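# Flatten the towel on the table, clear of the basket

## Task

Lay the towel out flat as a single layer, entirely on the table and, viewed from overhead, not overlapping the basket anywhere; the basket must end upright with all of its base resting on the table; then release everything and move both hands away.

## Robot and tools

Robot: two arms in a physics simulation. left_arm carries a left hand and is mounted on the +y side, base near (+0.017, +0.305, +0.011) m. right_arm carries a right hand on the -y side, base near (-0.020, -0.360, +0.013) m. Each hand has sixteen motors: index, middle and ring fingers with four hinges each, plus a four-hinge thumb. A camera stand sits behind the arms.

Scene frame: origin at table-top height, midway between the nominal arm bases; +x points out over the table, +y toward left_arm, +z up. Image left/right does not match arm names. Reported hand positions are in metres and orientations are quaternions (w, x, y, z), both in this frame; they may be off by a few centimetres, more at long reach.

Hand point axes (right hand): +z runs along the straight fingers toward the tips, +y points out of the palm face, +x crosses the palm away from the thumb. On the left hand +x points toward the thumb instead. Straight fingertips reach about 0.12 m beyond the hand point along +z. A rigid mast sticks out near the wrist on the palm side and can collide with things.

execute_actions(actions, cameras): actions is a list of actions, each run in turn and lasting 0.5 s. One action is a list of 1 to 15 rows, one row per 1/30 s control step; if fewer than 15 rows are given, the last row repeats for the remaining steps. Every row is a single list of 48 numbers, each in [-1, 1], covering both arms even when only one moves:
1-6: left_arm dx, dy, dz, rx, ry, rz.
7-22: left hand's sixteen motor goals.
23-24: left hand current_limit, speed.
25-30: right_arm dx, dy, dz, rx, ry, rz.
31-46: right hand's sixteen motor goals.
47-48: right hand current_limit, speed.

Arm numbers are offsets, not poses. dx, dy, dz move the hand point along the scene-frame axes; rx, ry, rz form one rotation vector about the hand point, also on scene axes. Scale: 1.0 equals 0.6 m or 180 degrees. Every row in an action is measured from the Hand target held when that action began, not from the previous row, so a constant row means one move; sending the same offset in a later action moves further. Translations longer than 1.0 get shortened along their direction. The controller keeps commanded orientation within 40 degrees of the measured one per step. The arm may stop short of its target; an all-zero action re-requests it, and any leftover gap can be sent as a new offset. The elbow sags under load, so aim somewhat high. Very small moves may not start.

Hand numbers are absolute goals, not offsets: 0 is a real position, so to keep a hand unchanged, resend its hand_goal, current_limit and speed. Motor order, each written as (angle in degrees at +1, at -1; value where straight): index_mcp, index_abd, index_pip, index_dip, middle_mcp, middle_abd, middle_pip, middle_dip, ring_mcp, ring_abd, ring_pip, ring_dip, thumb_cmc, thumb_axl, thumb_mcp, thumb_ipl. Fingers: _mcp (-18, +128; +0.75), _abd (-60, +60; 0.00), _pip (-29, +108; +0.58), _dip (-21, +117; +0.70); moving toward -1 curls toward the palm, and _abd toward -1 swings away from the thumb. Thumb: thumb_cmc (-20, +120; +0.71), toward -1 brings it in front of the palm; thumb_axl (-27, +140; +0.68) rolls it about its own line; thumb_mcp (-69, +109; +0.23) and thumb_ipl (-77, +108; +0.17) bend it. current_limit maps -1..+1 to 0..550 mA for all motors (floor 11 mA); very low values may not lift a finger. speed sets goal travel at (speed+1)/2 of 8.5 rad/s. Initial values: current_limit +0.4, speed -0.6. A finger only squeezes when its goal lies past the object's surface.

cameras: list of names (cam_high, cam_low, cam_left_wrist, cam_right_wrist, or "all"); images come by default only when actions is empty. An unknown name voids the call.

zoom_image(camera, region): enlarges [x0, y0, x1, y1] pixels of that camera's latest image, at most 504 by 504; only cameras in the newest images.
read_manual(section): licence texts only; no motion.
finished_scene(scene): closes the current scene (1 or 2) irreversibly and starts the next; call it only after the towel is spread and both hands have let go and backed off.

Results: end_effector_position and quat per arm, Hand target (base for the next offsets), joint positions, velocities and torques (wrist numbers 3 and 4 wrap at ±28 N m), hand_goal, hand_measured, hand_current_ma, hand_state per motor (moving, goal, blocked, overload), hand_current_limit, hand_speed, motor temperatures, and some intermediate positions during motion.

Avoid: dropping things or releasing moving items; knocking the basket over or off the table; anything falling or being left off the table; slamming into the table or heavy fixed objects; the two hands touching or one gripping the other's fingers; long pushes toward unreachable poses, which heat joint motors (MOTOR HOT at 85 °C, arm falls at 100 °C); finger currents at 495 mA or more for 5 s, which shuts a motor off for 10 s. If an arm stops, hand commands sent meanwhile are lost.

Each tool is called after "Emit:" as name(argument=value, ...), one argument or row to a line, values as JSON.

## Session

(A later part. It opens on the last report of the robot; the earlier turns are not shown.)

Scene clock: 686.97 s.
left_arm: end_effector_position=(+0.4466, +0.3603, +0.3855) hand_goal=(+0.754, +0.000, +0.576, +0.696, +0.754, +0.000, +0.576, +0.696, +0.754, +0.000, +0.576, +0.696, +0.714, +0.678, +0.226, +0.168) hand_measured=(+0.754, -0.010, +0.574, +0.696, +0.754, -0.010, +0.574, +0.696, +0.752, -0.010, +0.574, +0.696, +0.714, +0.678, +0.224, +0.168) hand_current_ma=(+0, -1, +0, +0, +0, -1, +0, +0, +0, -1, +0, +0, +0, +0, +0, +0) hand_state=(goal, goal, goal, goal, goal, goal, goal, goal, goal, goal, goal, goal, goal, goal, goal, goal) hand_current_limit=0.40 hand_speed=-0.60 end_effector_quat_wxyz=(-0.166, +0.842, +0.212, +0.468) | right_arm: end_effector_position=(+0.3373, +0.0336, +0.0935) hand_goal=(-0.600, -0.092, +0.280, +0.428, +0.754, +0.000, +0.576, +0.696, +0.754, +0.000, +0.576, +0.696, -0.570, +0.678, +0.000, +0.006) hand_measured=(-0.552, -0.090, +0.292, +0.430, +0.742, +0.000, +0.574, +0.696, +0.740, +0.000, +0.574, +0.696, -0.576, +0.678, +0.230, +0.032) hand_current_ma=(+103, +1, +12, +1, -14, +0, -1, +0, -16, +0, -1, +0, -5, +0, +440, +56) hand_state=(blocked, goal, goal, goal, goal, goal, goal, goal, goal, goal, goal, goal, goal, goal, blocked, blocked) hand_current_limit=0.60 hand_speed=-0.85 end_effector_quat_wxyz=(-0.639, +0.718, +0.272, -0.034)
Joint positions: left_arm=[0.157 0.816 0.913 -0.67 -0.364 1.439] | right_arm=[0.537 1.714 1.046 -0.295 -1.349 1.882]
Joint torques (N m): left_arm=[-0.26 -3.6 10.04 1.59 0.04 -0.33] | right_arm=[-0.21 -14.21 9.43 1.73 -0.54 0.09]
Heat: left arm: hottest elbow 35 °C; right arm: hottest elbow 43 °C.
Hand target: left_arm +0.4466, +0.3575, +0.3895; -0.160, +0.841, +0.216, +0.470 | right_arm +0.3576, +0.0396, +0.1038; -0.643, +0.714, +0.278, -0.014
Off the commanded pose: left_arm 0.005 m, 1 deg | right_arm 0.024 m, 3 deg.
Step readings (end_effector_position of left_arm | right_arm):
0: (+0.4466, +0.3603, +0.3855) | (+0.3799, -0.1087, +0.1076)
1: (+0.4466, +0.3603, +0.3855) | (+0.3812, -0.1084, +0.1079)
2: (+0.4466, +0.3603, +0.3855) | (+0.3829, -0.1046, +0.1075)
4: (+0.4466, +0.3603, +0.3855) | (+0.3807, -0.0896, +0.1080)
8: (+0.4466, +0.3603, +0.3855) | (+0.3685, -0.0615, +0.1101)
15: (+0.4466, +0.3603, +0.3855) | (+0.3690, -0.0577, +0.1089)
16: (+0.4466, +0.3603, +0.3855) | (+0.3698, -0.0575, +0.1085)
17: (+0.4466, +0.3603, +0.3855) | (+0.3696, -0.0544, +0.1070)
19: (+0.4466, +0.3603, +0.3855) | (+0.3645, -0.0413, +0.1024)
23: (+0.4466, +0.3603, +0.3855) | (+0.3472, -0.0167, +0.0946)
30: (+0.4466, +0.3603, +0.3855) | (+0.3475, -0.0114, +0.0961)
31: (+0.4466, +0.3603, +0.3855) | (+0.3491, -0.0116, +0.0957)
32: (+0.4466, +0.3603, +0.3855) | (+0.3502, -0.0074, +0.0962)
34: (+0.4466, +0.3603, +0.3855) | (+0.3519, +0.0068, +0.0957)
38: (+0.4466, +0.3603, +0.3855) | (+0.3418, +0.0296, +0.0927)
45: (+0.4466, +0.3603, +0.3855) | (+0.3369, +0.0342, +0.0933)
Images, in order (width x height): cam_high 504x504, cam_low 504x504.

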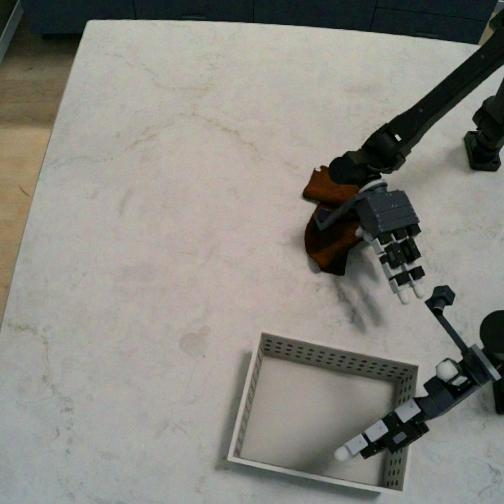

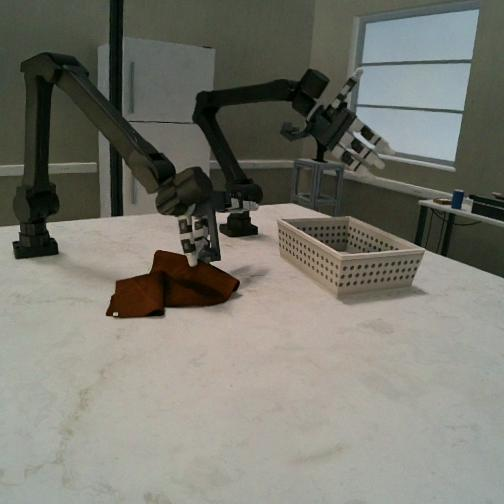

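Emit:
execute_actions(
  actions=[
    [[0,0,0,0,0,0,0.754,0,0.576,0.696,0.754,0,0.576,0.696,0.754,0,0.576,0.696,0.714,0.678,0.226,0.168,0.4,-0.6,0,-0.01,-0.06,0,0,0,-0.6,-0.093,0.28,0.4276,0.754,0,0.576,0.696,0.754,0,0.576,0.696,-0.571,0.678,0.0,0.0054,0.6,-0.85]],
    [[0,0,0,0,0,0,0.754,0,0.576,0.696,0.754,0,0.576,0.696,0.754,0,0.576,0.696,0.714,0.678,0.226,0.168,0.4,-0.6,0,-0.02,-0.035,0,0,0,-0.6,-0.093,0.28,0.4276,0.754,0,0.576,0.696,0.754,0,0.576,0.696,-0.571,0.678,0.0,0.0054,0.6,-0.85]],
    [[0,0,0,0,0,0,0.754,0,0.576,0.696,0.754,0,0.576,0.696,0.754,0,0.576,0.696,0.714,0.678,0.226,0.168,0.4,-0.6,0,0,0,0,0,0,-0.15,-0.093,0.14,0.4276,0.754,0,0.576,0.696,0.754,0,0.576,0.696,-0.571,0.678,0.27,0.0054,0.4,-0.8]],
    [[0,0,0,0,0,0,0.754,0,0.576,0.696,0.754,0,0.576,0.696,0.754,0,0.576,0.696,0.714,0.678,0.226,0.168,0.4,-0.6,0,0,0.1,0,0,0,-0.0685,-0.093,0.0657,0.4276,0.754,0,0.576,0.696,0.754,0,0.576,0.696,-0.571,0.678,0.337,0.0054,0.4,-0.6]],
    [[0,0,0,0,0,0,0.754,0,0.576,0.696,0.754,0,0.576,0.696,0.754,0,0.576,0.696,0.714,0.678,0.226,0.168,0.4,-0.6,0,0,0.1,0,0,0,-0.0685,-0.093,0.0657,0.4276,0.754,0,0.576,0.696,0.754,0,0.576,0.696,-0.571,0.678,0.337,0.0054,0.4,-0.6]],
    [[0,0,0,0,0,0,0.754,0,0.576,0.696,0.754,0,0.576,0.696,0.754,0,0.576,0.696,0.714,0.678,0.226,0.168,0.4,-0.6,-0.0,-0.09,0.06,0,0,-0.0256,-0.0685,-0.093,0.0657,0.4276,0.754,0,0.576,0.696,0.754,0,0.576,0.696,-0.571,0.678,0.337,0.0054,0.4,-0.6]],
  ],
  cameras=["cam_low", "cam_high"],
)

Emit:
zoom_image(
  camera="cam_high",
  region=[230, 50, 430, 290],
)

Emit:
zoom_image(
  camera="cam_low",
  region=[60, 200, 290, 370],
)

Scene clock: 706.40 s.
left_arm: end_effector_position=(+0.4466, +0.3603, +0.3855) hand_goal=(+0.754, +0.000, +0.576, +0.696, +0.754, +0.000, +0.576, +0.696, +0.754, +0.000, +0.576, +0.696, +0.714, +0.678, +0.226, +0.168) hand_measured=(+0.754, -0.010, +0.574, +0.696, +0.754, -0.010, +0.574, +0.696, +0.752, -0.010, +0.574, +0.696, +0.714, +0.678, +0.224, +0.168) hand_current_ma=(+0, -1, +0, +0, +0, -1, +0, +0, +0, -1, +0, +0, +0, +0, +0, +0) hand_state=(goal, goal, goal, goal, goal, goal, goal, goal, goal, goal, goal, goal, goal, goal, goal, goal) hand_current_limit=0.40 hand_speed=-0.60 end_effector_quat_wxyz=(-0.166, +0.842, +0.212, +0.468) | right_arm: end_effector_position=(+0.3506, -0.0417, +0.1933) hand_goal=(-0.068, -0.092, +0.066, +0.428, +0.754, +0.000, +0.576, +0.696, +0.754, +0.000, +0.576, +0.696, -0.570, +0.678, +0.338, +0.006) hand_measured=(-0.072, -0.090, +0.068, +0.428, +0.742, +0.000, +0.574, +0.696, +0.740, +0.000, +0.574, +0.696, -0.568, +0.678, +0.336, +0.004) hand_current_ma=(-3, +0, +1, +0, -14, +0, -1, +0, -16, +0, -1, +0, +1, +0, -2, -1) hand_state=(goal, goal, goal, goal, goal, goal, goal, goal, goal, goal, goal, goal, goal, goal, goal, goal) hand_current_limit=0.40 hand_speed=-0.60 end_effector_quat_wxyz=(-0.640, +0.733, +0.232, +0.006)
Joint positions: left_arm=[0.157 0.816 0.913 -0.67 -0.364 1.439] | right_arm=[0.385 1.492 1.091 -0.703 -1.366 1.731]
Joint torques (N m): left_arm=[-0.26 -3.6 10.06 1.58 0.04 -0.34] | right_arm=[0.85 -11.22 10.15 0.29 -0.97 -0.25]
Heat: left arm: hottest elbow 35 °C; right arm: hottest elbow 43 °C.
Hand target: left_arm +0.4466, +0.3575, +0.3895; -0.160, +0.841, +0.216, +0.470 | right_arm +0.3576, -0.0324, +0.2028; -0.643, +0.724, +0.249, +0.012
Off the commanded pose: left_arm 0.005 m, 1 deg | right_arm 0.015 m, 2 deg.
Step readings (end_effector_position of left_arm | right_arm):
0: (+0.4466, +0.3603, +0.3855) | (+0.3373, +0.0336, +0.0935)
1: (+0.4466, +0.3603, +0.3855) | (+0.3381, +0.0342, +0.0926)
2: (+0.4466, +0.3603, +0.3855) | (+0.3401, +0.0354, +0.0913)
4: (+0.4466, +0.3603, +0.3855) | (+0.3439, +0.0359, +0.0837)
8: (+0.4466, +0.3603, +0.3855) | (+0.3455, +0.0350, +0.0695)
15: (+0.4466, +0.3603, +0.3855) | (+0.3467, +0.0348, +0.0676)
16: (+0.4466, +0.3603, +0.3855) | (+0.3466, +0.0348, +0.0666)
17: (+0.4466, +0.3603, +0.3855) | (+0.3464, +0.0341, +0.0660)
19: (+0.4466, +0.3603, +0.3855) | (+0.3468, +0.0297, +0.0616)
23: (+0.4466, +0.3603, +0.3855) | (+0.3496, +0.0239, +0.0528)
30: (+0.4466, +0.3603, +0.3855) | (+0.3498, +0.0244, +0.0525)
31: (+0.4466, +0.3603, +0.3855) | (+0.3498, +0.0244, +0.0525)
32: (+0.4466, +0.3603, +0.3855) | (+0.3500, +0.0244, +0.0525)
34: (+0.4466, +0.3603, +0.3855) | (+0.3501, +0.0245, +0.0525)
38: (+0.4466, +0.3603, +0.3855) | (+0.3503, +0.0246, +0.0526)
45: (+0.4466, +0.3603, +0.3855) | (+0.3506, +0.0247, +0.0526)
46: (+0.4466, +0.3603, +0.3855) | (+0.3499, +0.0242, +0.0542)
47: (+0.4466, +0.3603, +0.3855) | (+0.3459, +0.0220, +0.0563)
49: (+0.4466, +0.3603, +0.3855) | (+0.3409, +0.0193, +0.0679)
53: (+0.4466, +0.3603, +0.3855) | (+0.3391, +0.0183, +0.0903)
60: (+0.4466, +0.3603, +0.3855) | (+0.3399, +0.0187, +0.0957)
61: (+0.4466, +0.3603, +0.3855) | (+0.3396, +0.0183, +0.0973)
62: (+0.4466, +0.3603, +0.3855) | (+0.3355, +0.0161, +0.0994)
64: (+0.4466, +0.3603, +0.3855) | (+0.3329, +0.0147, +0.1136)
68: (+0.4466, +0.3603, +0.3855) | (+0.3386, +0.0179, +0.1452)
75: (+0.4466, +0.3603, +0.3855) | (+0.3429, +0.0202, +0.1567)
76: (+0.4466, +0.3603, +0.3855) | (+0.3425, +0.0173, +0.1577)
77: (+0.4466, +0.3603, +0.3855) | (+0.3393, +0.0111, +0.1593)
79: (+0.4466, +0.3603, +0.3855) | (+0.3392, -0.0083, +0.1688)
83: (+0.4466, +0.3603, +0.3855) | (+0.3534, -0.0388, +0.1924)
90: (+0.4466, +0.3603, +0.3855) | (+0.3519, -0.0434, +0.1935)
Images, in order (width x height): cam_high 504x504, cam_low 504x504.

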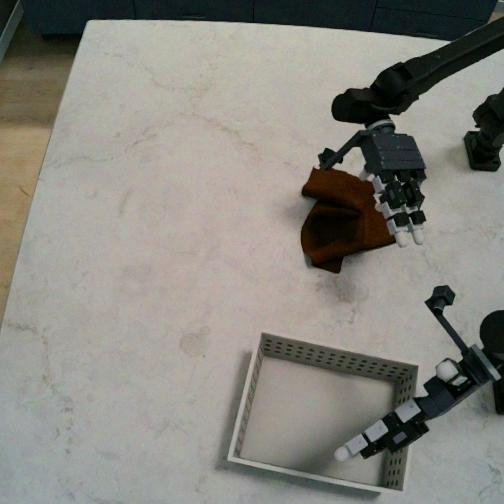

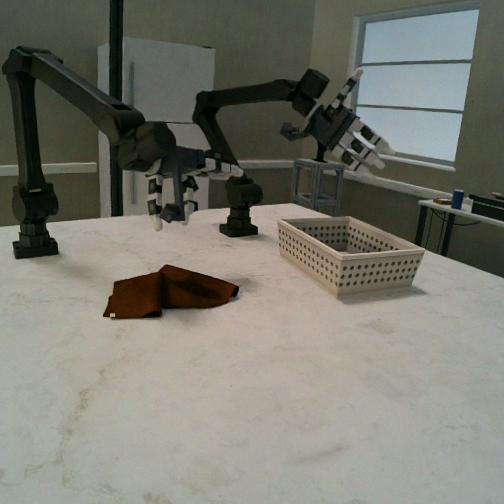

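Scaled by 2.100 from the camera's 504x504 image, which has a finer 720x720 frame.

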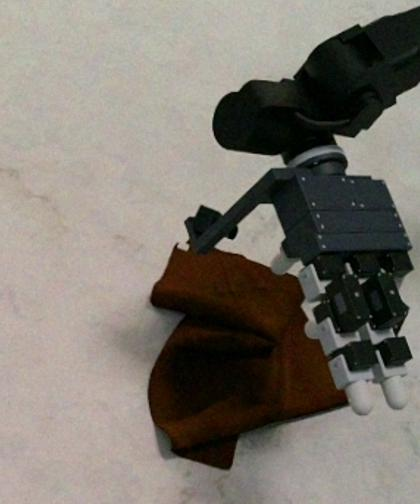

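Scaled by 2.191 from the camera's 504x504 image, which has a finer 720x720 frame.

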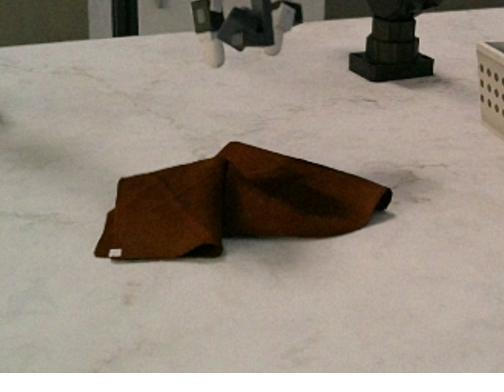

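Emit:
execute_actions(
  actions=[
    [[0,0,0,0,0,0,0.754,0,0.576,0.696,0.754,0,0.576,0.696,0.754,0,0.576,0.696,0.714,0.678,0.226,0.168,0.4,-0.6,-0.02,-0.1,0.03,0,0,-0.0256,-0.0685,-0.093,0.0657,0.4276,0.754,0,0.576,0.696,0.754,0,0.576,0.696,-0.571,0.678,0.337,0.0054,0.4,-0.6]],
    [[0,0,0,0,0,0,0.754,0,0.576,0.696,0.754,0,0.576,0.696,0.754,0,0.576,0.696,0.714,0.678,0.226,0.168,0.4,-0.6,-0.02,-0.12,0.0,0,0,-0.04,-0.0685,-0.093,0.0657,0.4276,0.754,0,0.576,0.696,0.754,0,0.576,0.696,-0.571,0.678,0.337,0.0054,0.4,-0.6]],
    [[0,0,0,0,0,0,0.754,0,0.576,0.696,0.754,0,0.576,0.696,0.754,0,0.576,0.696,0.714,0.678,0.226,0.168,0.4,-0.6,0,-0.12,0,0,0,-0.05,-0.0685,-0.093,0.0657,0.4276,0.754,0,0.576,0.696,0.754,0,0.576,0.696,-0.571,0.678,0.337,0.0054,0.4,-0.6]],
    [[0,0,0,0,0,0,0.754,0,0.576,0.696,0.754,0,0.576,0.696,0.754,0,0.576,0.696,0.714,0.678,0.226,0.168,0.4,-0.6,0,-0.12,0,0,0,-0.05,-0.0685,-0.093,0.0657,0.4276,0.754,0,0.576,0.696,0.754,0,0.576,0.696,-0.571,0.678,0.337,0.0054,0.4,-0.6]],
  ],
  cameras=["cam_low", "cam_high"],
)

Emit:
zoom_image(
  camera="cam_high",
  region=[280, 140, 430, 290],
)

Emit:
zoom_image(
  camera="cam_low",
  region=[90, 240, 250, 340],
)

Scene clock: 715.23 s.
left_arm: end_effector_position=(+0.4466, +0.3603, +0.3855) hand_goal=(+0.754, +0.000, +0.576, +0.696, +0.754, +0.000, +0.576, +0.696, +0.754, +0.000, +0.576, +0.696, +0.714, +0.678, +0.226, +0.168) hand_measured=(+0.754, -0.010, +0.574, +0.696, +0.754, -0.010, +0.574, +0.696, +0.752, -0.010, +0.574, +0.696, +0.714, +0.678, +0.224, +0.168) hand_current_ma=(+0, -1, +0, +0, +0, -1, +0, +0, +0, -1, +0, +0, +0, +0, +0, +0) hand_state=(goal, goal, goal, goal, goal, goal, goal, goal, goal, goal, goal, goal, goal, goal, goal, goal) hand_current_limit=0.40 hand_speed=-0.60 end_effector_quat_wxyz=(-0.166, +0.842, +0.212, +0.468) | right_arm: end_effector_position=(+0.3206, -0.3052, +0.2078) hand_goal=(-0.068, -0.092, +0.066, +0.428, +0.754, +0.000, +0.576, +0.696, +0.754, +0.000, +0.576, +0.696, -0.570, +0.678, +0.338, +0.006) hand_measured=(-0.072, -0.090, +0.068, +0.428, +0.742, +0.002, +0.574, +0.696, +0.742, +0.002, +0.574, +0.696, -0.568, +0.678, +0.336, +0.004) hand_current_ma=(-2, +0, +1, +0, -14, +0, -1, +0, -15, +0, -1, +0, +1, +0, -1, -1) hand_state=(goal, goal, goal, goal, goal, goal, goal, goal, goal, goal, goal, goal, goal, goal, goal, goal) hand_current_limit=0.40 hand_speed=-0.60 end_effector_quat_wxyz=(-0.619, +0.766, +0.034, +0.167)
Joint positions: left_arm=[0.157 0.816 0.913 -0.67 -0.364 1.439] | right_arm=[-0.311 1.315 0.953 -1.654 -1.374 0.809]
Joint torques (N m): left_arm=[-0.26 -3.6 10.06 1.58 0.04 -0.33] | right_arm=[0.91 -7.41 10.1 -0.95 -0.64 -0.26]
Heat: left arm: hottest elbow 35 °C; right arm: hottest elbow 43 °C.
Hand target: left_arm +0.4466, +0.3575, +0.3895; -0.160, +0.841, +0.216, +0.470 | right_arm +0.3336, -0.3084, +0.2208; -0.618, +0.764, +0.055, +0.177
Off the commanded pose: left_arm 0.005 m, 1 deg | right_arm 0.019 m, 3 deg.
Step readings (end_effector_position of left_arm | right_arm):
0: (+0.4466, +0.3603, +0.3855) | (+0.3506, -0.0417, +0.1933)
1: (+0.4466, +0.3603, +0.3855) | (+0.3490, -0.0425, +0.1932)
2: (+0.4466, +0.3603, +0.3855) | (+0.3443, -0.0494, +0.1936)
4: (+0.4466, +0.3603, +0.3855) | (+0.3361, -0.0682, +0.1966)
8: (+0.4466, +0.3603, +0.3855) | (+0.3403, -0.0982, +0.2109)
15: (+0.4466, +0.3603, +0.3855) | (+0.3354, -0.1024, +0.2088)
16: (+0.4466, +0.3603, +0.3855) | (+0.3335, -0.1029, +0.2070)
17: (+0.4466, +0.3603, +0.3855) | (+0.3313, -0.1104, +0.2060)
19: (+0.4466, +0.3603, +0.3855) | (+0.3234, -0.1344, +0.2041)
23: (+0.4466, +0.3603, +0.3855) | (+0.3282, -0.1722, +0.2109)
30: (+0.4466, +0.3603, +0.3855) | (+0.3183, -0.1717, +0.2065)
31: (+0.4466, +0.3603, +0.3855) | (+0.3170, -0.1724, +0.2053)
32: (+0.4466, +0.3603, +0.3855) | (+0.3166, -0.1802, +0.2049)
34: (+0.4466, +0.3603, +0.3855) | (+0.3199, -0.2051, +0.2061)
38: (+0.4466, +0.3603, +0.3855) | (+0.3264, -0.2446, +0.2097)
45: (+0.4466, +0.3603, +0.3855) | (+0.3162, -0.2387, +0.2080)
46: (+0.4466, +0.3603, +0.3855) | (+0.3159, -0.2398, +0.2074)
47: (+0.4466, +0.3603, +0.3855) | (+0.3149, -0.2484, +0.2074)
49: (+0.4466, +0.3603, +0.3855) | (+0.3195, -0.2754, +0.2083)
53: (+0.4466, +0.3603, +0.3855) | (+0.3206, -0.3141, +0.2088)
60: (+0.4466, +0.3603, +0.3855) | (+0.3177, -0.3067, +0.2075)
Images, in order (width x height): cam_high 504x504, cam_low 504x504.

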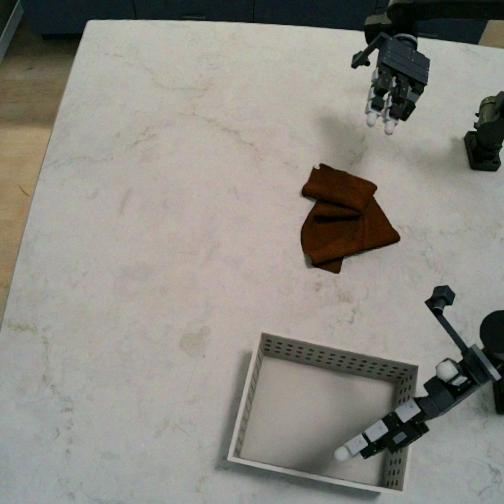

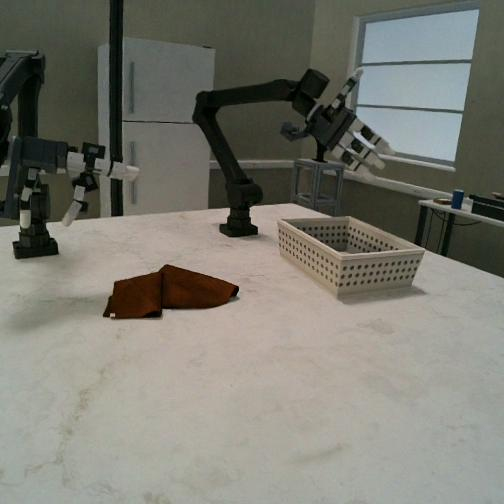

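Scaled by 3.360 from the camera's 504x504 image, which has a finer 720x720 frame.

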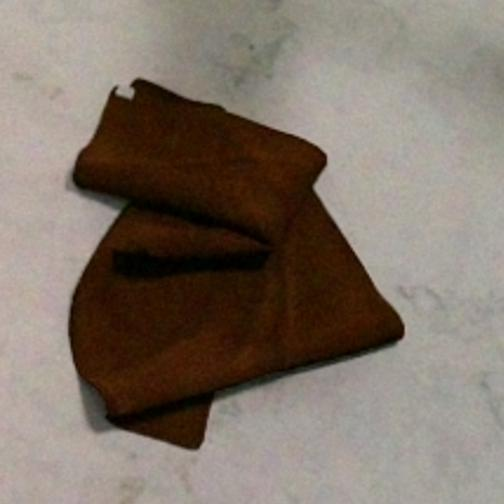

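Scaled by 3.150 from the camera's 504x504 image, which has a finer 720x720 frame.

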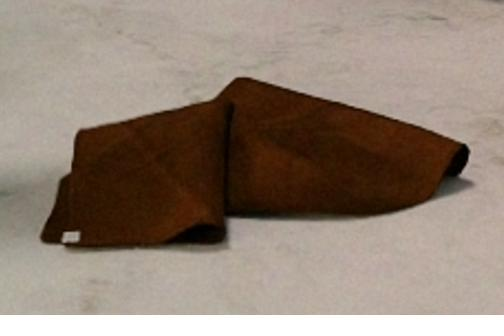

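Emit:
execute_actions(
  actions=[
    [[0,0,0,0,0,0,0.754,0,0.576,0.696,0.754,0,0.576,0.696,0.754,0,0.576,0.696,0.714,0.678,0.226,0.168,0.4,-0.6,0.02,0,0.01,-0.107,0.0306,-0.0095,0.754,0,0.576,0.696,0.754,0,0.576,0.696,0.754,0,0.576,0.696,0.2,0.678,0.226,0.168,0.5,-0.6]],
    [[0,0,0,0,0,0,0.754,0,0.576,0.696,0.754,0,0.576,0.696,0.754,0,0.576,0.696,0.714,0.678,0.226,0.168,0.4,-0.6,0.02,0,0,-0.107,0.0306,-0.0095,0.754,0,0.576,0.696,0.754,0,0.576,0.696,0.754,0,0.576,0.696,0.6,0.678,0.226,0.168,0.5,-0.6]],
    [[0,0,0,0,0,0,0.754,0,0.576,0.696,0.754,0,0.576,0.696,0.754,0,0.576,0.696,0.714,0.678,0.226,0.168,0.4,-0.6,0.02,0,0,-0.107,0.0306,-0.0095,0.754,0,0.576,0.696,0.754,0,0.576,0.696,0.754,0,0.576,0.696,0.714,0.678,0.226,0.168,0.5,-0.6]],
    [[0,0,0,0,0,0,0.754,0,0.576,0.696,0.754,0,0.576,0.696,0.754,0,0.576,0.696,0.714,0.678,0.226,0.168,0.4,-0.6,0.02,0,0,-0.107,0.0306,-0.0095,0.754,0,0.576,0.696,0.754,0,0.576,0.696,0.754,0,0.576,0.696,0.714,0.678,0.226,0.168,0.5,-0.6]],
  ],
  cameras=["cam_low", "cam_high", "cam_right_wrist"],
)

Scene clock: 778.30 s.
left_arm: end_effector_position=(+0.4466, +0.3603, +0.3855) hand_goal=(+0.754, +0.000, +0.576, +0.696, +0.754, +0.000, +0.576, +0.696, +0.754, +0.000, +0.576, +0.696, +0.714, +0.678, +0.226, +0.168) hand_measured=(+0.754, -0.010, +0.574, +0.696, +0.754, -0.010, +0.574, +0.696, +0.752, -0.010, +0.574, +0.696, +0.714, +0.678, +0.224, +0.168) hand_current_ma=(+0, -1, +0, +0, +0, -1, +0, +0, +0, -1, +0, +0, +0, +0, +0, +0) hand_state=(goal, goal, goal, goal, goal, goal, goal, goal, goal, goal, goal, goal, goal, goal, goal, goal) hand_current_limit=0.40 hand_speed=-0.60 end_effector_quat_wxyz=(-0.166, +0.842, +0.212, +0.468) | right_arm: end_effector_position=(+0.3724, -0.3054, +0.2091) hand_goal=(+0.754, +0.000, +0.576, +0.696, +0.754, +0.000, +0.576, +0.696, +0.754, +0.000, +0.576, +0.696, +0.714, +0.678, +0.226, +0.168) hand_measured=(+0.750, +0.000, +0.574, +0.694, +0.752, +0.002, +0.574, +0.696, +0.752, +0.002, +0.574, +0.696, +0.712, +0.678, +0.222, +0.166) hand_current_ma=(-2, +0, -1, -1, -1, +1, +0, +0, -2, +0, -1, +0, -1, +0, -2, -1) hand_state=(goal, goal, goal, goal, goal, goal, goal, goal, goal, goal, goal, goal, goal, goal, goal, goal) hand_current_limit=0.50 hand_speed=-0.60 end_effector_quat_wxyz=(+0.003, +1.000, +0.016, -0.021)
Joint positions: left_arm=[0.157 0.816 0.913 -0.67 -0.364 1.439] | right_arm=[0.321 1.519 1.335 -1.428 -0.007 1.866]
Joint torques (N m): left_arm=[-0.26 -3.6 10.03 1.58 0.04 -0.34] | right_arm=[-0.5 -13.27 10.37 -0.5 0.14 0.15]
Heat: left arm: hottest elbow 36 °C; right arm: hottest elbow 45 °C.
Hand target: left_arm +0.4466, +0.3575, +0.3895; -0.160, +0.841, +0.216, +0.470 | right_arm +0.3816, -0.3084, +0.2268; +0.000, +1.000, +0.000, +0.000
Off the commanded pose: left_arm 0.005 m, 1 deg | right_arm 0.020 m, 3 deg.
Step readings (end_effector_position of left_arm | right_arm):
0: (+0.4466, +0.3603, +0.3855) | (+0.3206, -0.3052, +0.2078)
1: (+0.4466, +0.3603, +0.3855) | (+0.3178, -0.3098, +0.2043)
2: (+0.4466, +0.3603, +0.3855) | (+0.3154, -0.3192, +0.1966)
4: (+0.4466, +0.3603, +0.3855) | (+0.3323, -0.3213, +0.1978)
8: (+0.4466, +0.3603, +0.3855) | (+0.3460, -0.3068, +0.2094)
15: (+0.4466, +0.3603, +0.3855) | (+0.3430, -0.3062, +0.2202)
16: (+0.4466, +0.3603, +0.3855) | (+0.3414, -0.3150, +0.2157)
17: (+0.4466, +0.3603, +0.3855) | (+0.3418, -0.3340, +0.2089)
19: (+0.4466, +0.3603, +0.3855) | (+0.3471, -0.3341, +0.2078)
23: (+0.4466, +0.3603, +0.3855) | (+0.3430, -0.3034, +0.2104)
30: (+0.4466, +0.3603, +0.3855) | (+0.3386, -0.3044, +0.2100)
31: (+0.4466, +0.3603, +0.3855) | (+0.3383, -0.3142, +0.2090)
32: (+0.4466, +0.3603, +0.3855) | (+0.3436, -0.3344, +0.2121)
34: (+0.4466, +0.3603, +0.3855) | (+0.3580, -0.3345, +0.2171)
38: (+0.4466, +0.3603, +0.3855) | (+0.3656, -0.3042, +0.2115)
45: (+0.4466, +0.3603, +0.3855) | (+0.3606, -0.3064, +0.2090)
46: (+0.4466, +0.3603, +0.3855) | (+0.3607, -0.3148, +0.2121)
47: (+0.4466, +0.3603, +0.3855) | (+0.3641, -0.3327, +0.2224)
49: (+0.4466, +0.3603, +0.3855) | (+0.3751, -0.3329, +0.2296)
53: (+0.4466, +0.3603, +0.3855) | (+0.3807, -0.3066, +0.2134)
60: (+0.4466, +0.3603, +0.3855) | (+0.3729, -0.3056, +0.2091)
Images, in order (width x height): cam_high 504x504, cam_low 504x504, cam_right_wrist 672x504.

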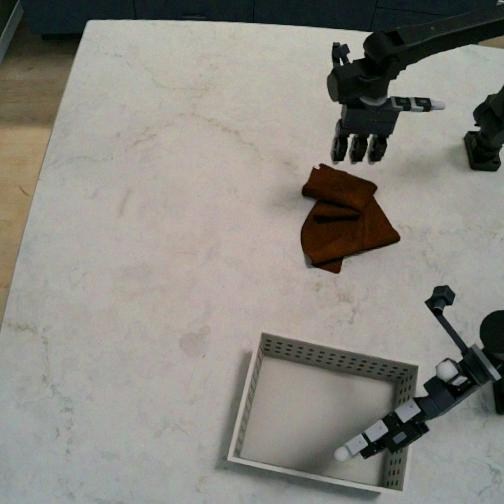

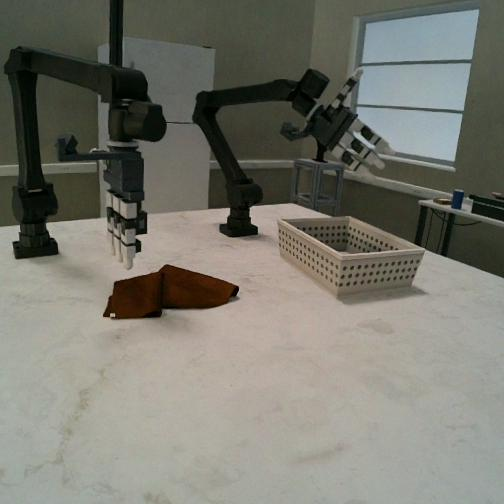

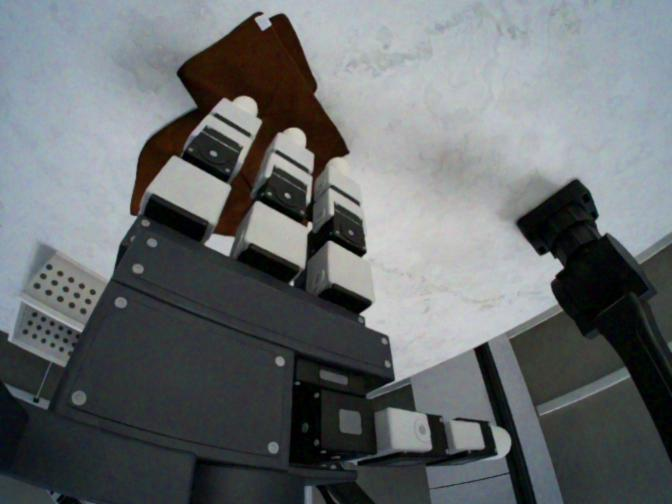

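Emit:
zoom_image(
  camera="cam_right_wrist",
  region=[110, 0, 380, 250],
)

Scaled by 1.867 from the camera's 672x504 image, which has a finer 960x720 frame.

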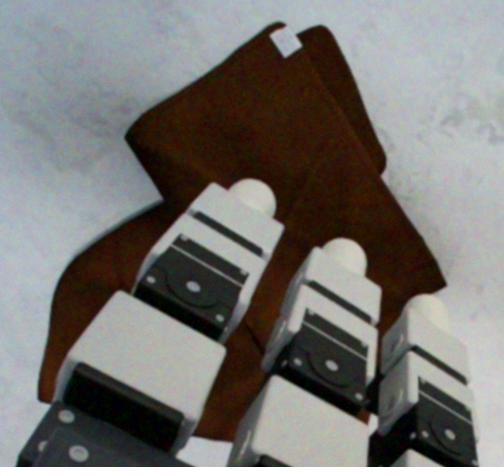

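Emit:
execute_actions(
  actions=[
    [[0,0,0,0,0,0,0.754,0,0.576,0.696,0.754,0,0.576,0.696,0.754,0,0.576,0.696,0.714,0.678,0.226,0.168,0.4,-0.6,0.0043,0.0713,0,0.1098,-0.0194,0.0231,0.754,0,0.576,0.696,0.754,0,0.576,0.696,0.754,0,0.576,0.696,0.714,0.678,0.226,0.168,0.5,-0.6]],
    [[0,0,0,0,0,0,0.754,0,0.576,0.696,0.754,0,0.576,0.696,0.754,0,0.576,0.696,0.714,0.678,0.226,0.168,0.4,-0.6,0.0043,0.0713,0,0.1098,-0.0194,0.0231,0.754,0,0.576,0.696,0.754,0,0.576,0.696,0.754,0,0.576,0.696,0.2,0.678,0.226,0.168,0.5,-0.6]],
    [[0,0,0,0,0,0,0.754,0,0.576,0.696,0.754,0,0.576,0.696,0.754,0,0.576,0.696,0.714,0.678,0.226,0.168,0.4,-0.6,0.0043,0.0713,-0.04,0.1098,-0.0194,0.0231,-0.0685,-0.093,0.0657,0.4276,0.754,0,0.576,0.696,0.754,0,0.576,0.696,-0.571,0.678,0.225,0.0054,0.5,-0.6]],
    [[0,0,0,0,0,0,0.754,0,0.576,0.696,0.754,0,0.576,0.696,0.754,0,0.576,0.696,0.714,0.678,0.226,0.168,0.4,-0.6,0.0043,0.0713,-0.1,0.1098,-0.0194,0.0231,-0.0685,-0.093,0.0657,0.4276,0.754,0,0.576,0.696,0.754,0,0.576,0.696,-0.571,0.678,0.225,0.0054,0.5,-0.6]],
    [[0,0,0,0,0,0,0.754,0,0.576,0.696,0.754,0,0.576,0.696,0.754,0,0.576,0.696,0.714,0.678,0.226,0.168,0.4,-0.6,0,0.0,-0.07,0,0,0,-0.0685,-0.093,0.0657,0.4276,0.754,0,0.576,0.696,0.754,0,0.576,0.696,-0.571,0.678,0.225,0.0054,0.5,-0.6]],
  ],
  cameras=["cam_low", "cam_high", "cam_right_wrist"],
)

Emit:
zoom_image(
  camera="cam_low",
  region=[70, 200, 260, 340],
)

Emit:
zoom_image(
  camera="cam_high",
  region=[280, 120, 430, 290],
)

Scene clock: 814.20 s.
left_arm: end_effector_position=(+0.4466, +0.3603, +0.3855) hand_goal=(+0.754, +0.000, +0.576, +0.696, +0.754, +0.000, +0.576, +0.696, +0.754, +0.000, +0.576, +0.696, +0.714, +0.678, +0.226, +0.168) hand_measured=(+0.754, -0.010, +0.574, +0.696, +0.754, -0.010, +0.574, +0.696, +0.752, -0.010, +0.574, +0.696, +0.714, +0.678, +0.224, +0.168) hand_current_ma=(+0, -1, +0, +0, +0, -1, +0, +0, +0, -1, +0, +0, +0, +0, +0, +0) hand_state=(goal, goal, goal, goal, goal, goal, goal, goal, goal, goal, goal, goal, goal, goal, goal, goal) hand_current_limit=0.40 hand_speed=-0.60 end_effector_quat_wxyz=(-0.166, +0.842, +0.212, +0.468) | right_arm: end_effector_position=(+0.3833, -0.1351, +0.0968) hand_goal=(-0.068, -0.092, +0.066, +0.428, +0.754, +0.000, +0.576, +0.696, +0.754, +0.000, +0.576, +0.696, -0.570, +0.678, +0.226, +0.006) hand_measured=(-0.068, -0.088, +0.068, +0.430, +0.744, +0.002, +0.574, +0.696, +0.744, +0.000, +0.574, +0.696, -0.564, +0.678, +0.226, +0.008) hand_current_ma=(+0, +2, +0, +1, -10, +0, -1, +0, -11, +0, -1, +0, +4, +0, +0, +1) hand_state=(goal, goal, goal, goal, goal, goal, goal, goal, goal, goal, goal, goal, goal, goal, goal, goal) hand_current_limit=0.50 hand_speed=-0.60 end_effector_quat_wxyz=(-0.632, +0.757, +0.132, +0.100)
Joint positions: left_arm=[0.157 0.816 0.913 -0.67 -0.364 1.439] | right_arm=[0.169 1.524 0.795 -0.126 -1.329 1.971]
Joint torques (N m): left_arm=[-0.26 -3.55 10.06 1.59 0.03 -0.33] | right_arm=[-0.32 -11.11 7.24 1.83 -0.49 0.09]
Heat: left arm: hottest elbow 36 °C; right arm: hottest elbow 47 °C.
Hand target: left_arm +0.4466, +0.3575, +0.3895; -0.160, +0.841, +0.216, +0.470 | right_arm +0.3919, -0.1373, +0.1008; -0.632, +0.755, +0.133, +0.112
Off the commanded pose: left_arm 0.005 m, 1 deg | right_arm 0.010 m, 1 deg.
Step readings (end_effector_position of left_arm | right_arm):
0: (+0.4466, +0.3603, +0.3855) | (+0.3724, -0.3054, +0.2091)
1: (+0.4466, +0.3603, +0.3855) | (+0.3716, -0.2981, +0.2065)
2: (+0.4466, +0.3603, +0.3855) | (+0.3672, -0.2781, +0.1992)
4: (+0.4466, +0.3603, +0.3855) | (+0.3692, -0.2608, +0.2041)
8: (+0.4466, +0.3603, +0.3855) | (+0.3732, -0.2620, +0.2226)
15: (+0.4466, +0.3603, +0.3855) | (+0.3739, -0.2654, +0.2261)
16: (+0.4466, +0.3603, +0.3855) | (+0.3735, -0.2558, +0.2239)
17: (+0.4466, +0.3603, +0.3855) | (+0.3709, -0.2329, +0.2201)
19: (+0.4466, +0.3603, +0.3855) | (+0.3716, -0.2148, +0.2195)
23: (+0.4466, +0.3603, +0.3855) | (+0.3767, -0.2192, +0.2206)
30: (+0.4466, +0.3603, +0.3855) | (+0.3811, -0.2248, +0.2214)
31: (+0.4466, +0.3603, +0.3855) | (+0.3806, -0.2144, +0.2201)
32: (+0.4466, +0.3603, +0.3855) | (+0.3791, -0.1911, +0.2212)
34: (+0.4466, +0.3603, +0.3855) | (+0.3748, -0.1737, +0.2143)
38: (+0.4466, +0.3603, +0.3855) | (+0.3736, -0.1776, +0.1928)
45: (+0.4466, +0.3603, +0.3855) | (+0.3781, -0.1790, +0.1926)
46: (+0.4466, +0.3603, +0.3855) | (+0.3783, -0.1707, +0.1930)
47: (+0.4466, +0.3603, +0.3855) | (+0.3776, -0.1517, +0.2001)
49: (+0.4466, +0.3603, +0.3855) | (+0.3745, -0.1393, +0.1863)
53: (+0.4466, +0.3603, +0.3855) | (+0.3771, -0.1379, +0.1368)
60: (+0.4466, +0.3603, +0.3855) | (+0.3859, -0.1352, +0.1300)
61: (+0.4466, +0.3603, +0.3855) | (+0.3878, -0.1348, +0.1300)
62: (+0.4466, +0.3603, +0.3855) | (+0.3908, -0.1342, +0.1291)
64: (+0.4466, +0.3603, +0.3855) | (+0.3912, -0.1342, +0.1207)
68: (+0.4466, +0.3603, +0.3855) | (+0.3838, -0.1355, +0.1006)
75: (+0.4466, +0.3603, +0.3855) | (+0.3836, -0.1352, +0.0967)
Images, in order (width x height): cam_high 504x504, cam_low 504x504, cam_right_wrist 672x504.

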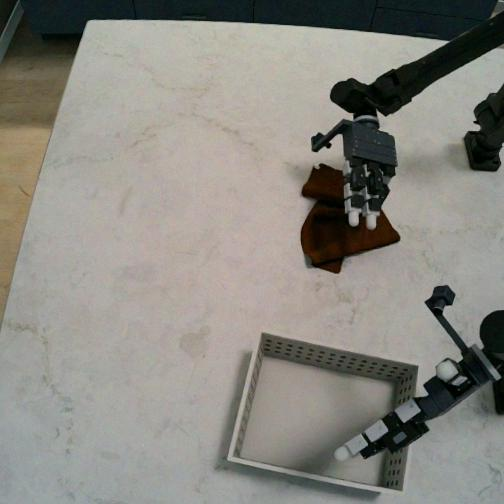

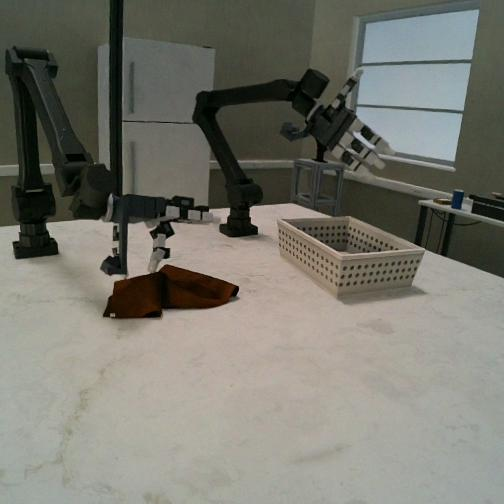

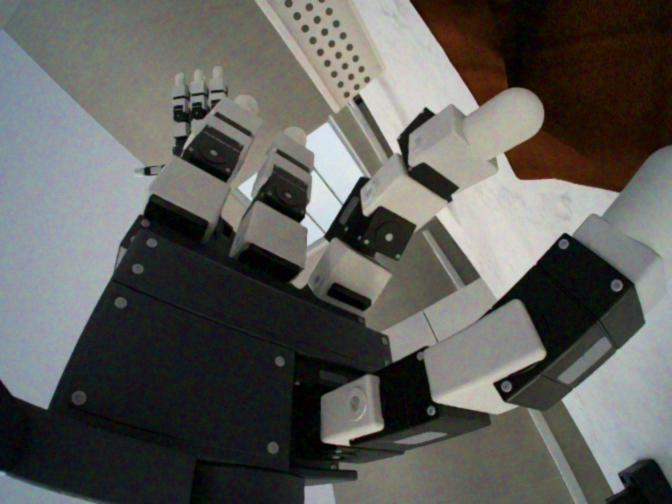

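Scaled by 2.653 from the camera's 504x504 image, which has a finer 720x720 frame.

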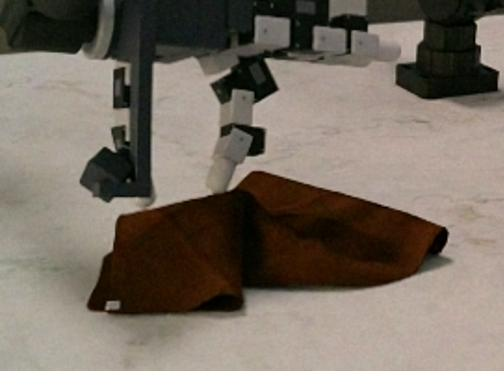

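Scaled by 2.965 from the camera's 504x504 image, which has a finer 720x720 frame.

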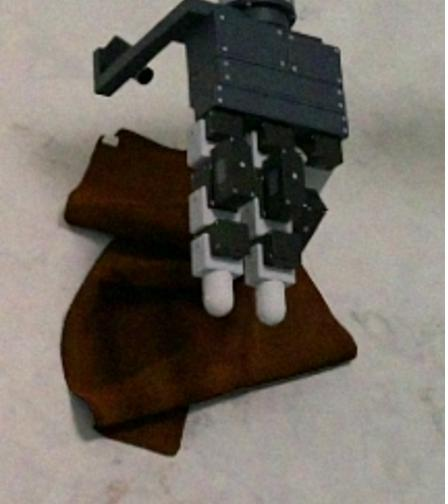

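Emit:
execute_actions(
  actions=[
    [[0,0,0,0,0,0,0.754,0,0.576,0.696,0.754,0,0.576,0.696,0.754,0,0.576,0.696,0.714,0.678,0.226,0.168,0.4,-0.6,0.06,-0.035,-0.04,0,0,0,-0.0685,-0.093,0.0657,0.4276,0.754,0,0.576,0.696,0.754,0,0.576,0.696,-0.571,0.678,0.225,0.0054,0.5,-0.6]],
    [[0,0,0,0,0,0,0.754,0,0.576,0.696,0.754,0,0.576,0.696,0.754,0,0.576,0.696,0.714,0.678,0.226,0.168,0.4,-0.6,0,0,-0.06,0,0,0,-0.0685,-0.093,0.0657,0.4276,0.754,0,0.576,0.696,0.754,0,0.576,0.696,-0.571,0.678,0.225,0.0054,0.5,-0.6]],
    [[0,0,0,0,0,0,0.754,0,0.576,0.696,0.754,0,0.576,0.696,0.754,0,0.576,0.696,0.714,0.678,0.226,0.168,0.4,-0.6,0,0,-0.03,0,0,0,-0.0685,-0.093,0.0657,0.4276,0.754,0,0.576,0.696,0.754,0,0.576,0.696,-0.571,0.678,0.225,0.0054,0.5,-0.6]],
  ],
  cameras=["cam_low", "cam_high"],
)

Emit:
zoom_image(
  camera="cam_low",
  region=[70, 200, 260, 340],
)

Scene clock: 823.90 s.
left_arm: end_effector_position=(+0.4466, +0.3603, +0.3855) hand_goal=(+0.754, +0.000, +0.576, +0.696, +0.754, +0.000, +0.576, +0.696, +0.754, +0.000, +0.576, +0.696, +0.714, +0.678, +0.226, +0.168) hand_measured=(+0.754, -0.010, +0.574, +0.696, +0.754, -0.010, +0.574, +0.696, +0.752, -0.010, +0.574, +0.696, +0.714, +0.678, +0.224, +0.168) hand_current_ma=(+0, -1, +0, +0, +0, -1, +0, +0, +0, -1, +0, +0, +0, +0, +0, +0) hand_state=(goal, goal, goal, goal, goal, goal, goal, goal, goal, goal, goal, goal, goal, goal, goal, goal) hand_current_limit=0.40 hand_speed=-0.60 end_effector_quat_wxyz=(-0.166, +0.842, +0.212, +0.468) | right_arm: end_effector_position=(+0.4187, -0.1601, +0.0509) hand_goal=(-0.068, -0.092, +0.066, +0.428, +0.754, +0.000, +0.576, +0.696, +0.754, +0.000, +0.576, +0.696, -0.570, +0.678, +0.226, +0.006) hand_measured=(-0.082, -0.092, +0.040, +0.408, +0.744, +0.002, +0.574, +0.696, +0.742, +0.000, +0.574, +0.696, -0.552, +0.678, +0.240, +0.008) hand_current_ma=(-18, +0, -40, -25, -11, +0, -1, +0, -12, +0, -1, +0, +24, +0, +23, +2) hand_state=(goal, goal, blocked, goal, goal, goal, goal, goal, goal, goal, goal, goal, goal, goal, goal, goal) hand_current_limit=0.50 hand_speed=-0.60 end_effector_quat_wxyz=(-0.643, +0.748, +0.124, +0.104)
Joint positions: left_arm=[0.157 0.816 0.913 -0.67 -0.364 1.439] | right_arm=[0.091 1.705 0.871 -0.187 -1.394 1.803]
Joint torques (N m): left_arm=[-0.21 -3.55 10.04 1.58 0.04 -0.34] | right_arm=[0.44 -8.12 6.28 2.07 0.02 -0.5]
Heat: left arm: hottest elbow 36 °C; right arm: hottest elbow 46 °C.
Hand target: left_arm +0.4466, +0.3575, +0.3895; -0.160, +0.841, +0.216, +0.470 | right_arm +0.4279, -0.1583, +0.0228; -0.632, +0.755, +0.133, +0.112
Off the commanded pose: left_arm 0.005 m, 1 deg | right_arm 0.030 m, 2 deg.
Step readings (end_effector_position of left_arm | right_arm):
0: (+0.4466, +0.3603, +0.3855) | (+0.3833, -0.1351, +0.0968)
1: (+0.4466, +0.3603, +0.3855) | (+0.3839, -0.1355, +0.0962)
2: (+0.4466, +0.3603, +0.3855) | (+0.3857, -0.1355, +0.0959)
4: (+0.4466, +0.3603, +0.3855) | (+0.3978, -0.1447, +0.0848)
8: (+0.4466, +0.3603, +0.3855) | (+0.4080, -0.1634, +0.0629)
15: (+0.4466, +0.3603, +0.3855) | (+0.4107, -0.1650, +0.0635)
16: (+0.4466, +0.3603, +0.3855) | (+0.4116, -0.1649, +0.0625)
17: (+0.4466, +0.3603, +0.3855) | (+0.4147, -0.1645, +0.0607)
19: (+0.4466, +0.3603, +0.3855) | (+0.4167, -0.1642, +0.0528)
23: (+0.4466, +0.3603, +0.3855) | (+0.4156, -0.1620, +0.0510)
30: (+0.4466, +0.3603, +0.3855) | (+0.4159, -0.1619, +0.0511)
31: (+0.4466, +0.3603, +0.3855) | (+0.4163, -0.1619, +0.0506)
32: (+0.4466, +0.3603, +0.3855) | (+0.4171, -0.1615, +0.0501)
34: (+0.4466, +0.3603, +0.3855) | (+0.4176, -0.1602, +0.0505)
38: (+0.4466, +0.3603, +0.3855) | (+0.4187, -0.1601, +0.0509)
45: (+0.4466, +0.3603, +0.3855) | (+0.4187, -0.1601, +0.0509)
Images, in order (width x height): cam_high 504x504, cam_low 504x504.

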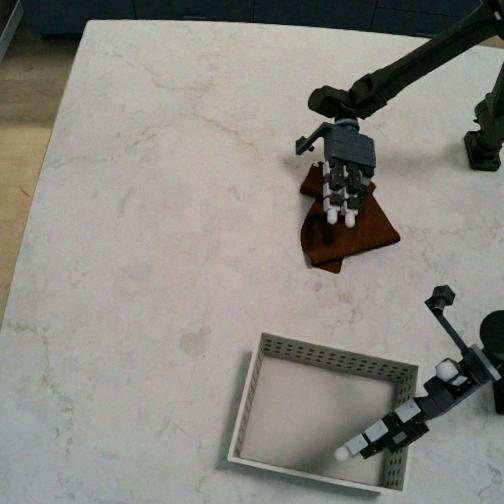

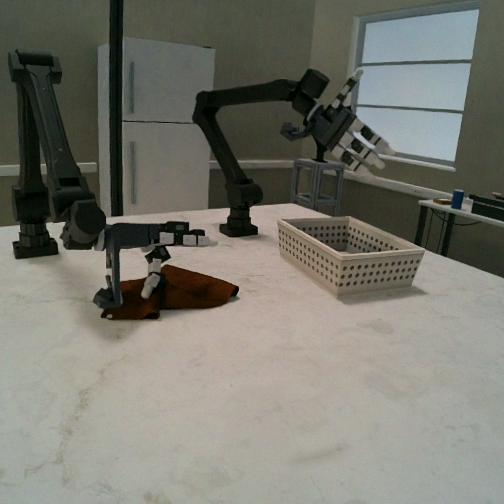

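Scaled by 2.653 from the camera's 504x504 image, which has a finer 720x720 frame.

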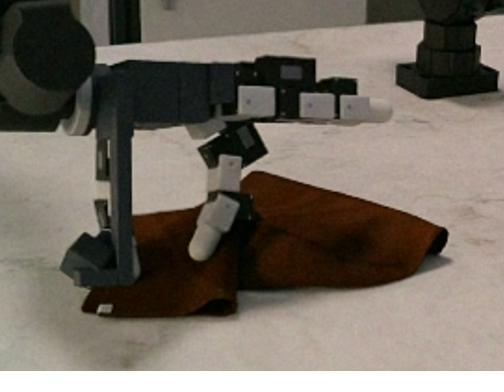

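Emit:
execute_actions(
  actions=[
    [[0,0,0,0,0,0,0.754,0,0.576,0.696,0.754,0,0.576,0.696,0.754,0,0.576,0.696,0.714,0.678,0.226,0.168,0.4,-0.6,0,0,-0.005,0,0,0,-0.15,-0.093,0.14,0.4276,0.754,0,0.576,0.696,0.754,0,0.576,0.696,-0.571,0.678,0.19,0.0054,0.6,-0.85]],
    [[0,0,0,0,0,0,0.754,0,0.576,0.696,0.754,0,0.576,0.696,0.754,0,0.576,0.696,0.714,0.678,0.226,0.168,0.4,-0.6,0,0,0,0,0,0,-0.25,-0.093,0.2,0.4276,0.754,0,0.576,0.696,0.754,0,0.576,0.696,-0.571,0.678,0.12,0.0054,0.6,-0.85]],
    [[0,0,0,0,0,0,0.754,0,0.576,0.696,0.754,0,0.576,0.696,0.754,0,0.576,0.696,0.714,0.678,0.226,0.168,0.4,-0.6,0,0,0.005,0,0,0,-0.38,-0.093,0.25,0.4276,0.754,0,0.576,0.696,0.754,0,0.576,0.696,-0.571,0.678,0.05,0.0054,0.6,-0.85]],
    [[0,0,0,0,0,0,0.754,0,0.576,0.696,0.754,0,0.576,0.696,0.754,0,0.576,0.696,0.714,0.678,0.226,0.168,0.4,-0.6,0,0,0.005,0,0,0,-0.55,-0.093,0.28,0.4276,0.754,0,0.576,0.696,0.754,0,0.576,0.696,-0.571,0.678,0.0,0.0054,0.6,-0.85]],
  ],
  cameras=["cam_low", "cam_right_wrist"],
)

Emit:
zoom_image(
  camera="cam_low",
  region=[70, 200, 260, 340],
)

Emit:
zoom_image(
  camera="cam_right_wrist",
  region=[400, 40, 672, 300],
)

Scene clock: 831.77 s.
left_arm: end_effector_position=(+0.4466, +0.3603, +0.3855) hand_goal=(+0.754, +0.000, +0.576, +0.696, +0.754, +0.000, +0.576, +0.696, +0.754, +0.000, +0.576, +0.696, +0.714, +0.678, +0.226, +0.168) hand_measured=(+0.754, -0.010, +0.574, +0.696, +0.754, -0.010, +0.574, +0.696, +0.752, -0.010, +0.574, +0.696, +0.714, +0.678, +0.224, +0.168) hand_current_ma=(+0, -1, +0, +0, +0, -1, +0, +0, +0, -1, +0, +0, +0, +0, +0, +0) hand_state=(goal, goal, goal, goal, goal, goal, goal, goal, goal, goal, goal, goal, goal, goal, goal, goal) hand_current_limit=0.40 hand_speed=-0.60 end_effector_quat_wxyz=(-0.166, +0.842, +0.212, +0.468) | right_arm: end_effector_position=(+0.4182, -0.1518, +0.0511) hand_goal=(-0.550, -0.092, +0.280, +0.428, +0.754, +0.000, +0.576, +0.696, +0.754, +0.000, +0.576, +0.696, -0.570, +0.678, +0.000, +0.006) hand_measured=(-0.322, -0.108, +0.286, +0.414, +0.744, +0.002, +0.574, +0.696, +0.742, +0.000, +0.574, +0.696, -0.582, +0.678, +0.090, +0.026) hand_current_ma=(+440, -14, +5, -14, -11, +0, -1, +0, -12, +0, -1, +0, -14, +0, +351, +39) hand_state=(blocked, goal, goal, goal, goal, goal, goal, goal, goal, goal, goal, goal, goal, goal, blocked, goal) hand_current_limit=0.60 hand_speed=-0.85 end_effector_quat_wxyz=(-0.646, +0.744, +0.137, +0.105)
Joint positions: left_arm=[0.157 0.816 0.913 -0.67 -0.364 1.439] | right_arm=[0.107 1.709 0.871 -0.164 -1.4 1.803]
Joint torques (N m): left_arm=[-0.26 -3.55 10.06 1.59 0.04 -0.33] | right_arm=[-0.21 -8.94 6.38 1.28 0.22 -0.41]
Heat: left arm: hottest elbow 36 °C; right arm: hottest elbow 45 °C.
Hand target: left_arm +0.4466, +0.3575, +0.3895; -0.160, +0.841, +0.216, +0.470 | right_arm +0.4279, -0.1583, +0.0258; -0.632, +0.755, +0.133, +0.112
Off the commanded pose: left_arm 0.005 m, 1 deg | right_arm 0.028 m, 2 deg.
Step readings (end_effector_position of left_arm | right_arm):
0: (+0.4466, +0.3603, +0.3855) | (+0.4187, -0.1601, +0.0509)
1: (+0.4466, +0.3603, +0.3855) | (+0.4187, -0.1601, +0.0509)
2: (+0.4466, +0.3603, +0.3855) | (+0.4189, -0.1601, +0.0510)
4: (+0.4466, +0.3603, +0.3855) | (+0.4192, -0.1594, +0.0512)
8: (+0.4466, +0.3603, +0.3855) | (+0.4195, -0.1585, +0.0516)
15: (+0.4466, +0.3603, +0.3855) | (+0.4193, -0.1578, +0.0511)
16: (+0.4466, +0.3603, +0.3855) | (+0.4193, -0.1578, +0.0511)
17: (+0.4466, +0.3603, +0.3855) | (+0.4193, -0.1578, +0.0511)
19: (+0.4466, +0.3603, +0.3855) | (+0.4196, -0.1578, +0.0512)
23: (+0.4466, +0.3603, +0.3855) | (+0.4196, -0.1555, +0.0505)
30: (+0.4466, +0.3603, +0.3855) | (+0.4195, -0.1541, +0.0507)
31: (+0.4466, +0.3603, +0.3855) | (+0.4195, -0.1541, +0.0507)
32: (+0.4466, +0.3603, +0.3855) | (+0.4195, -0.1541, +0.0507)
34: (+0.4466, +0.3603, +0.3855) | (+0.4192, -0.1538, +0.0511)
38: (+0.4466, +0.3603, +0.3855) | (+0.4185, -0.1524, +0.0511)
45: (+0.4466, +0.3603, +0.3855) | (+0.4185, -0.1524, +0.0511)
46: (+0.4466, +0.3603, +0.3855) | (+0.4185, -0.1524, +0.0511)
47: (+0.4466, +0.3603, +0.3855) | (+0.4185, -0.1524, +0.0511)
49: (+0.4466, +0.3603, +0.3855) | (+0.4185, -0.1524, +0.0511)
53: (+0.4466, +0.3603, +0.3855) | (+0.4182, -0.1518, +0.0511)
60: (+0.4466, +0.3603, +0.3855) | (+0.4182, -0.1518, +0.0511)
Images, in order (width x height): cam_low 504x504, cam_right_wrist 672x504.

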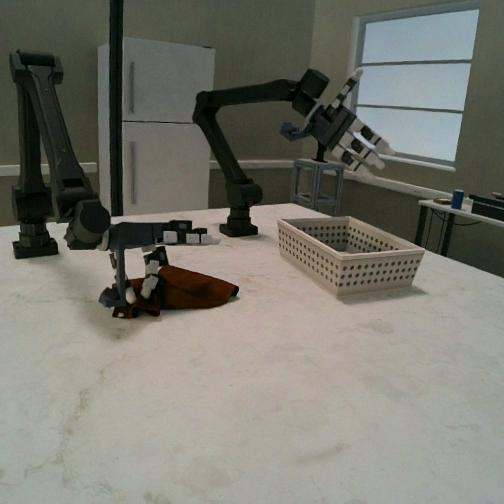

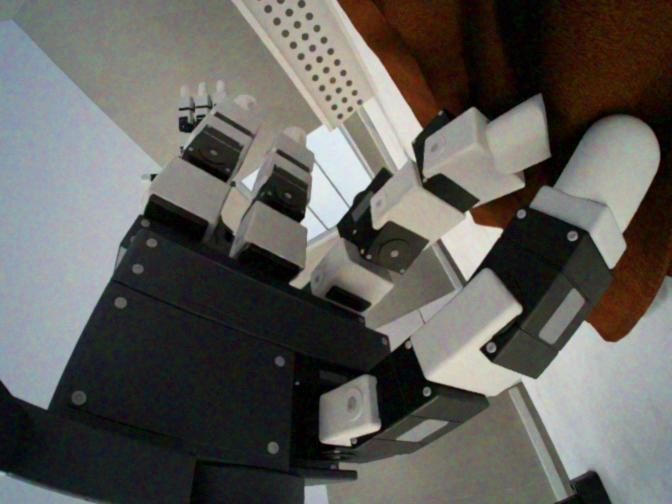

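Scaled by 2.653 from the camera's 504x504 image, which has a finer 720x720 frame.

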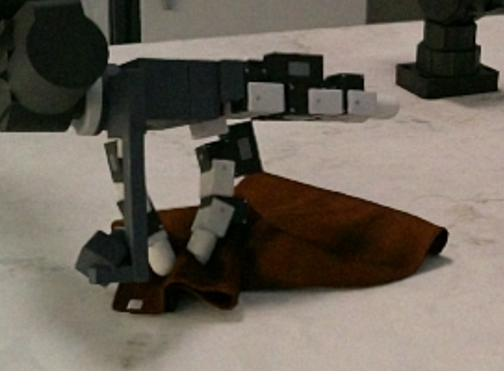

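Scaled by 1.853 from the camera's 672x504 image, which has a finer 960x720 frame.

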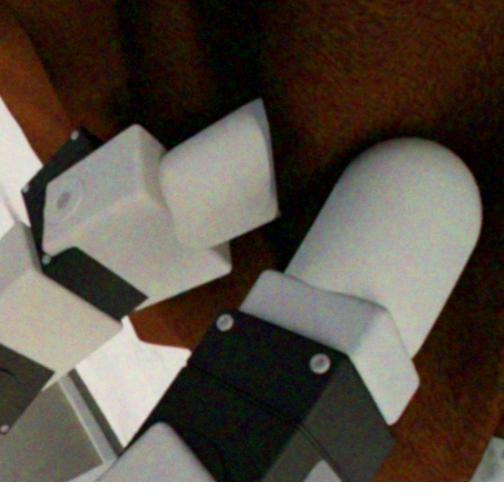

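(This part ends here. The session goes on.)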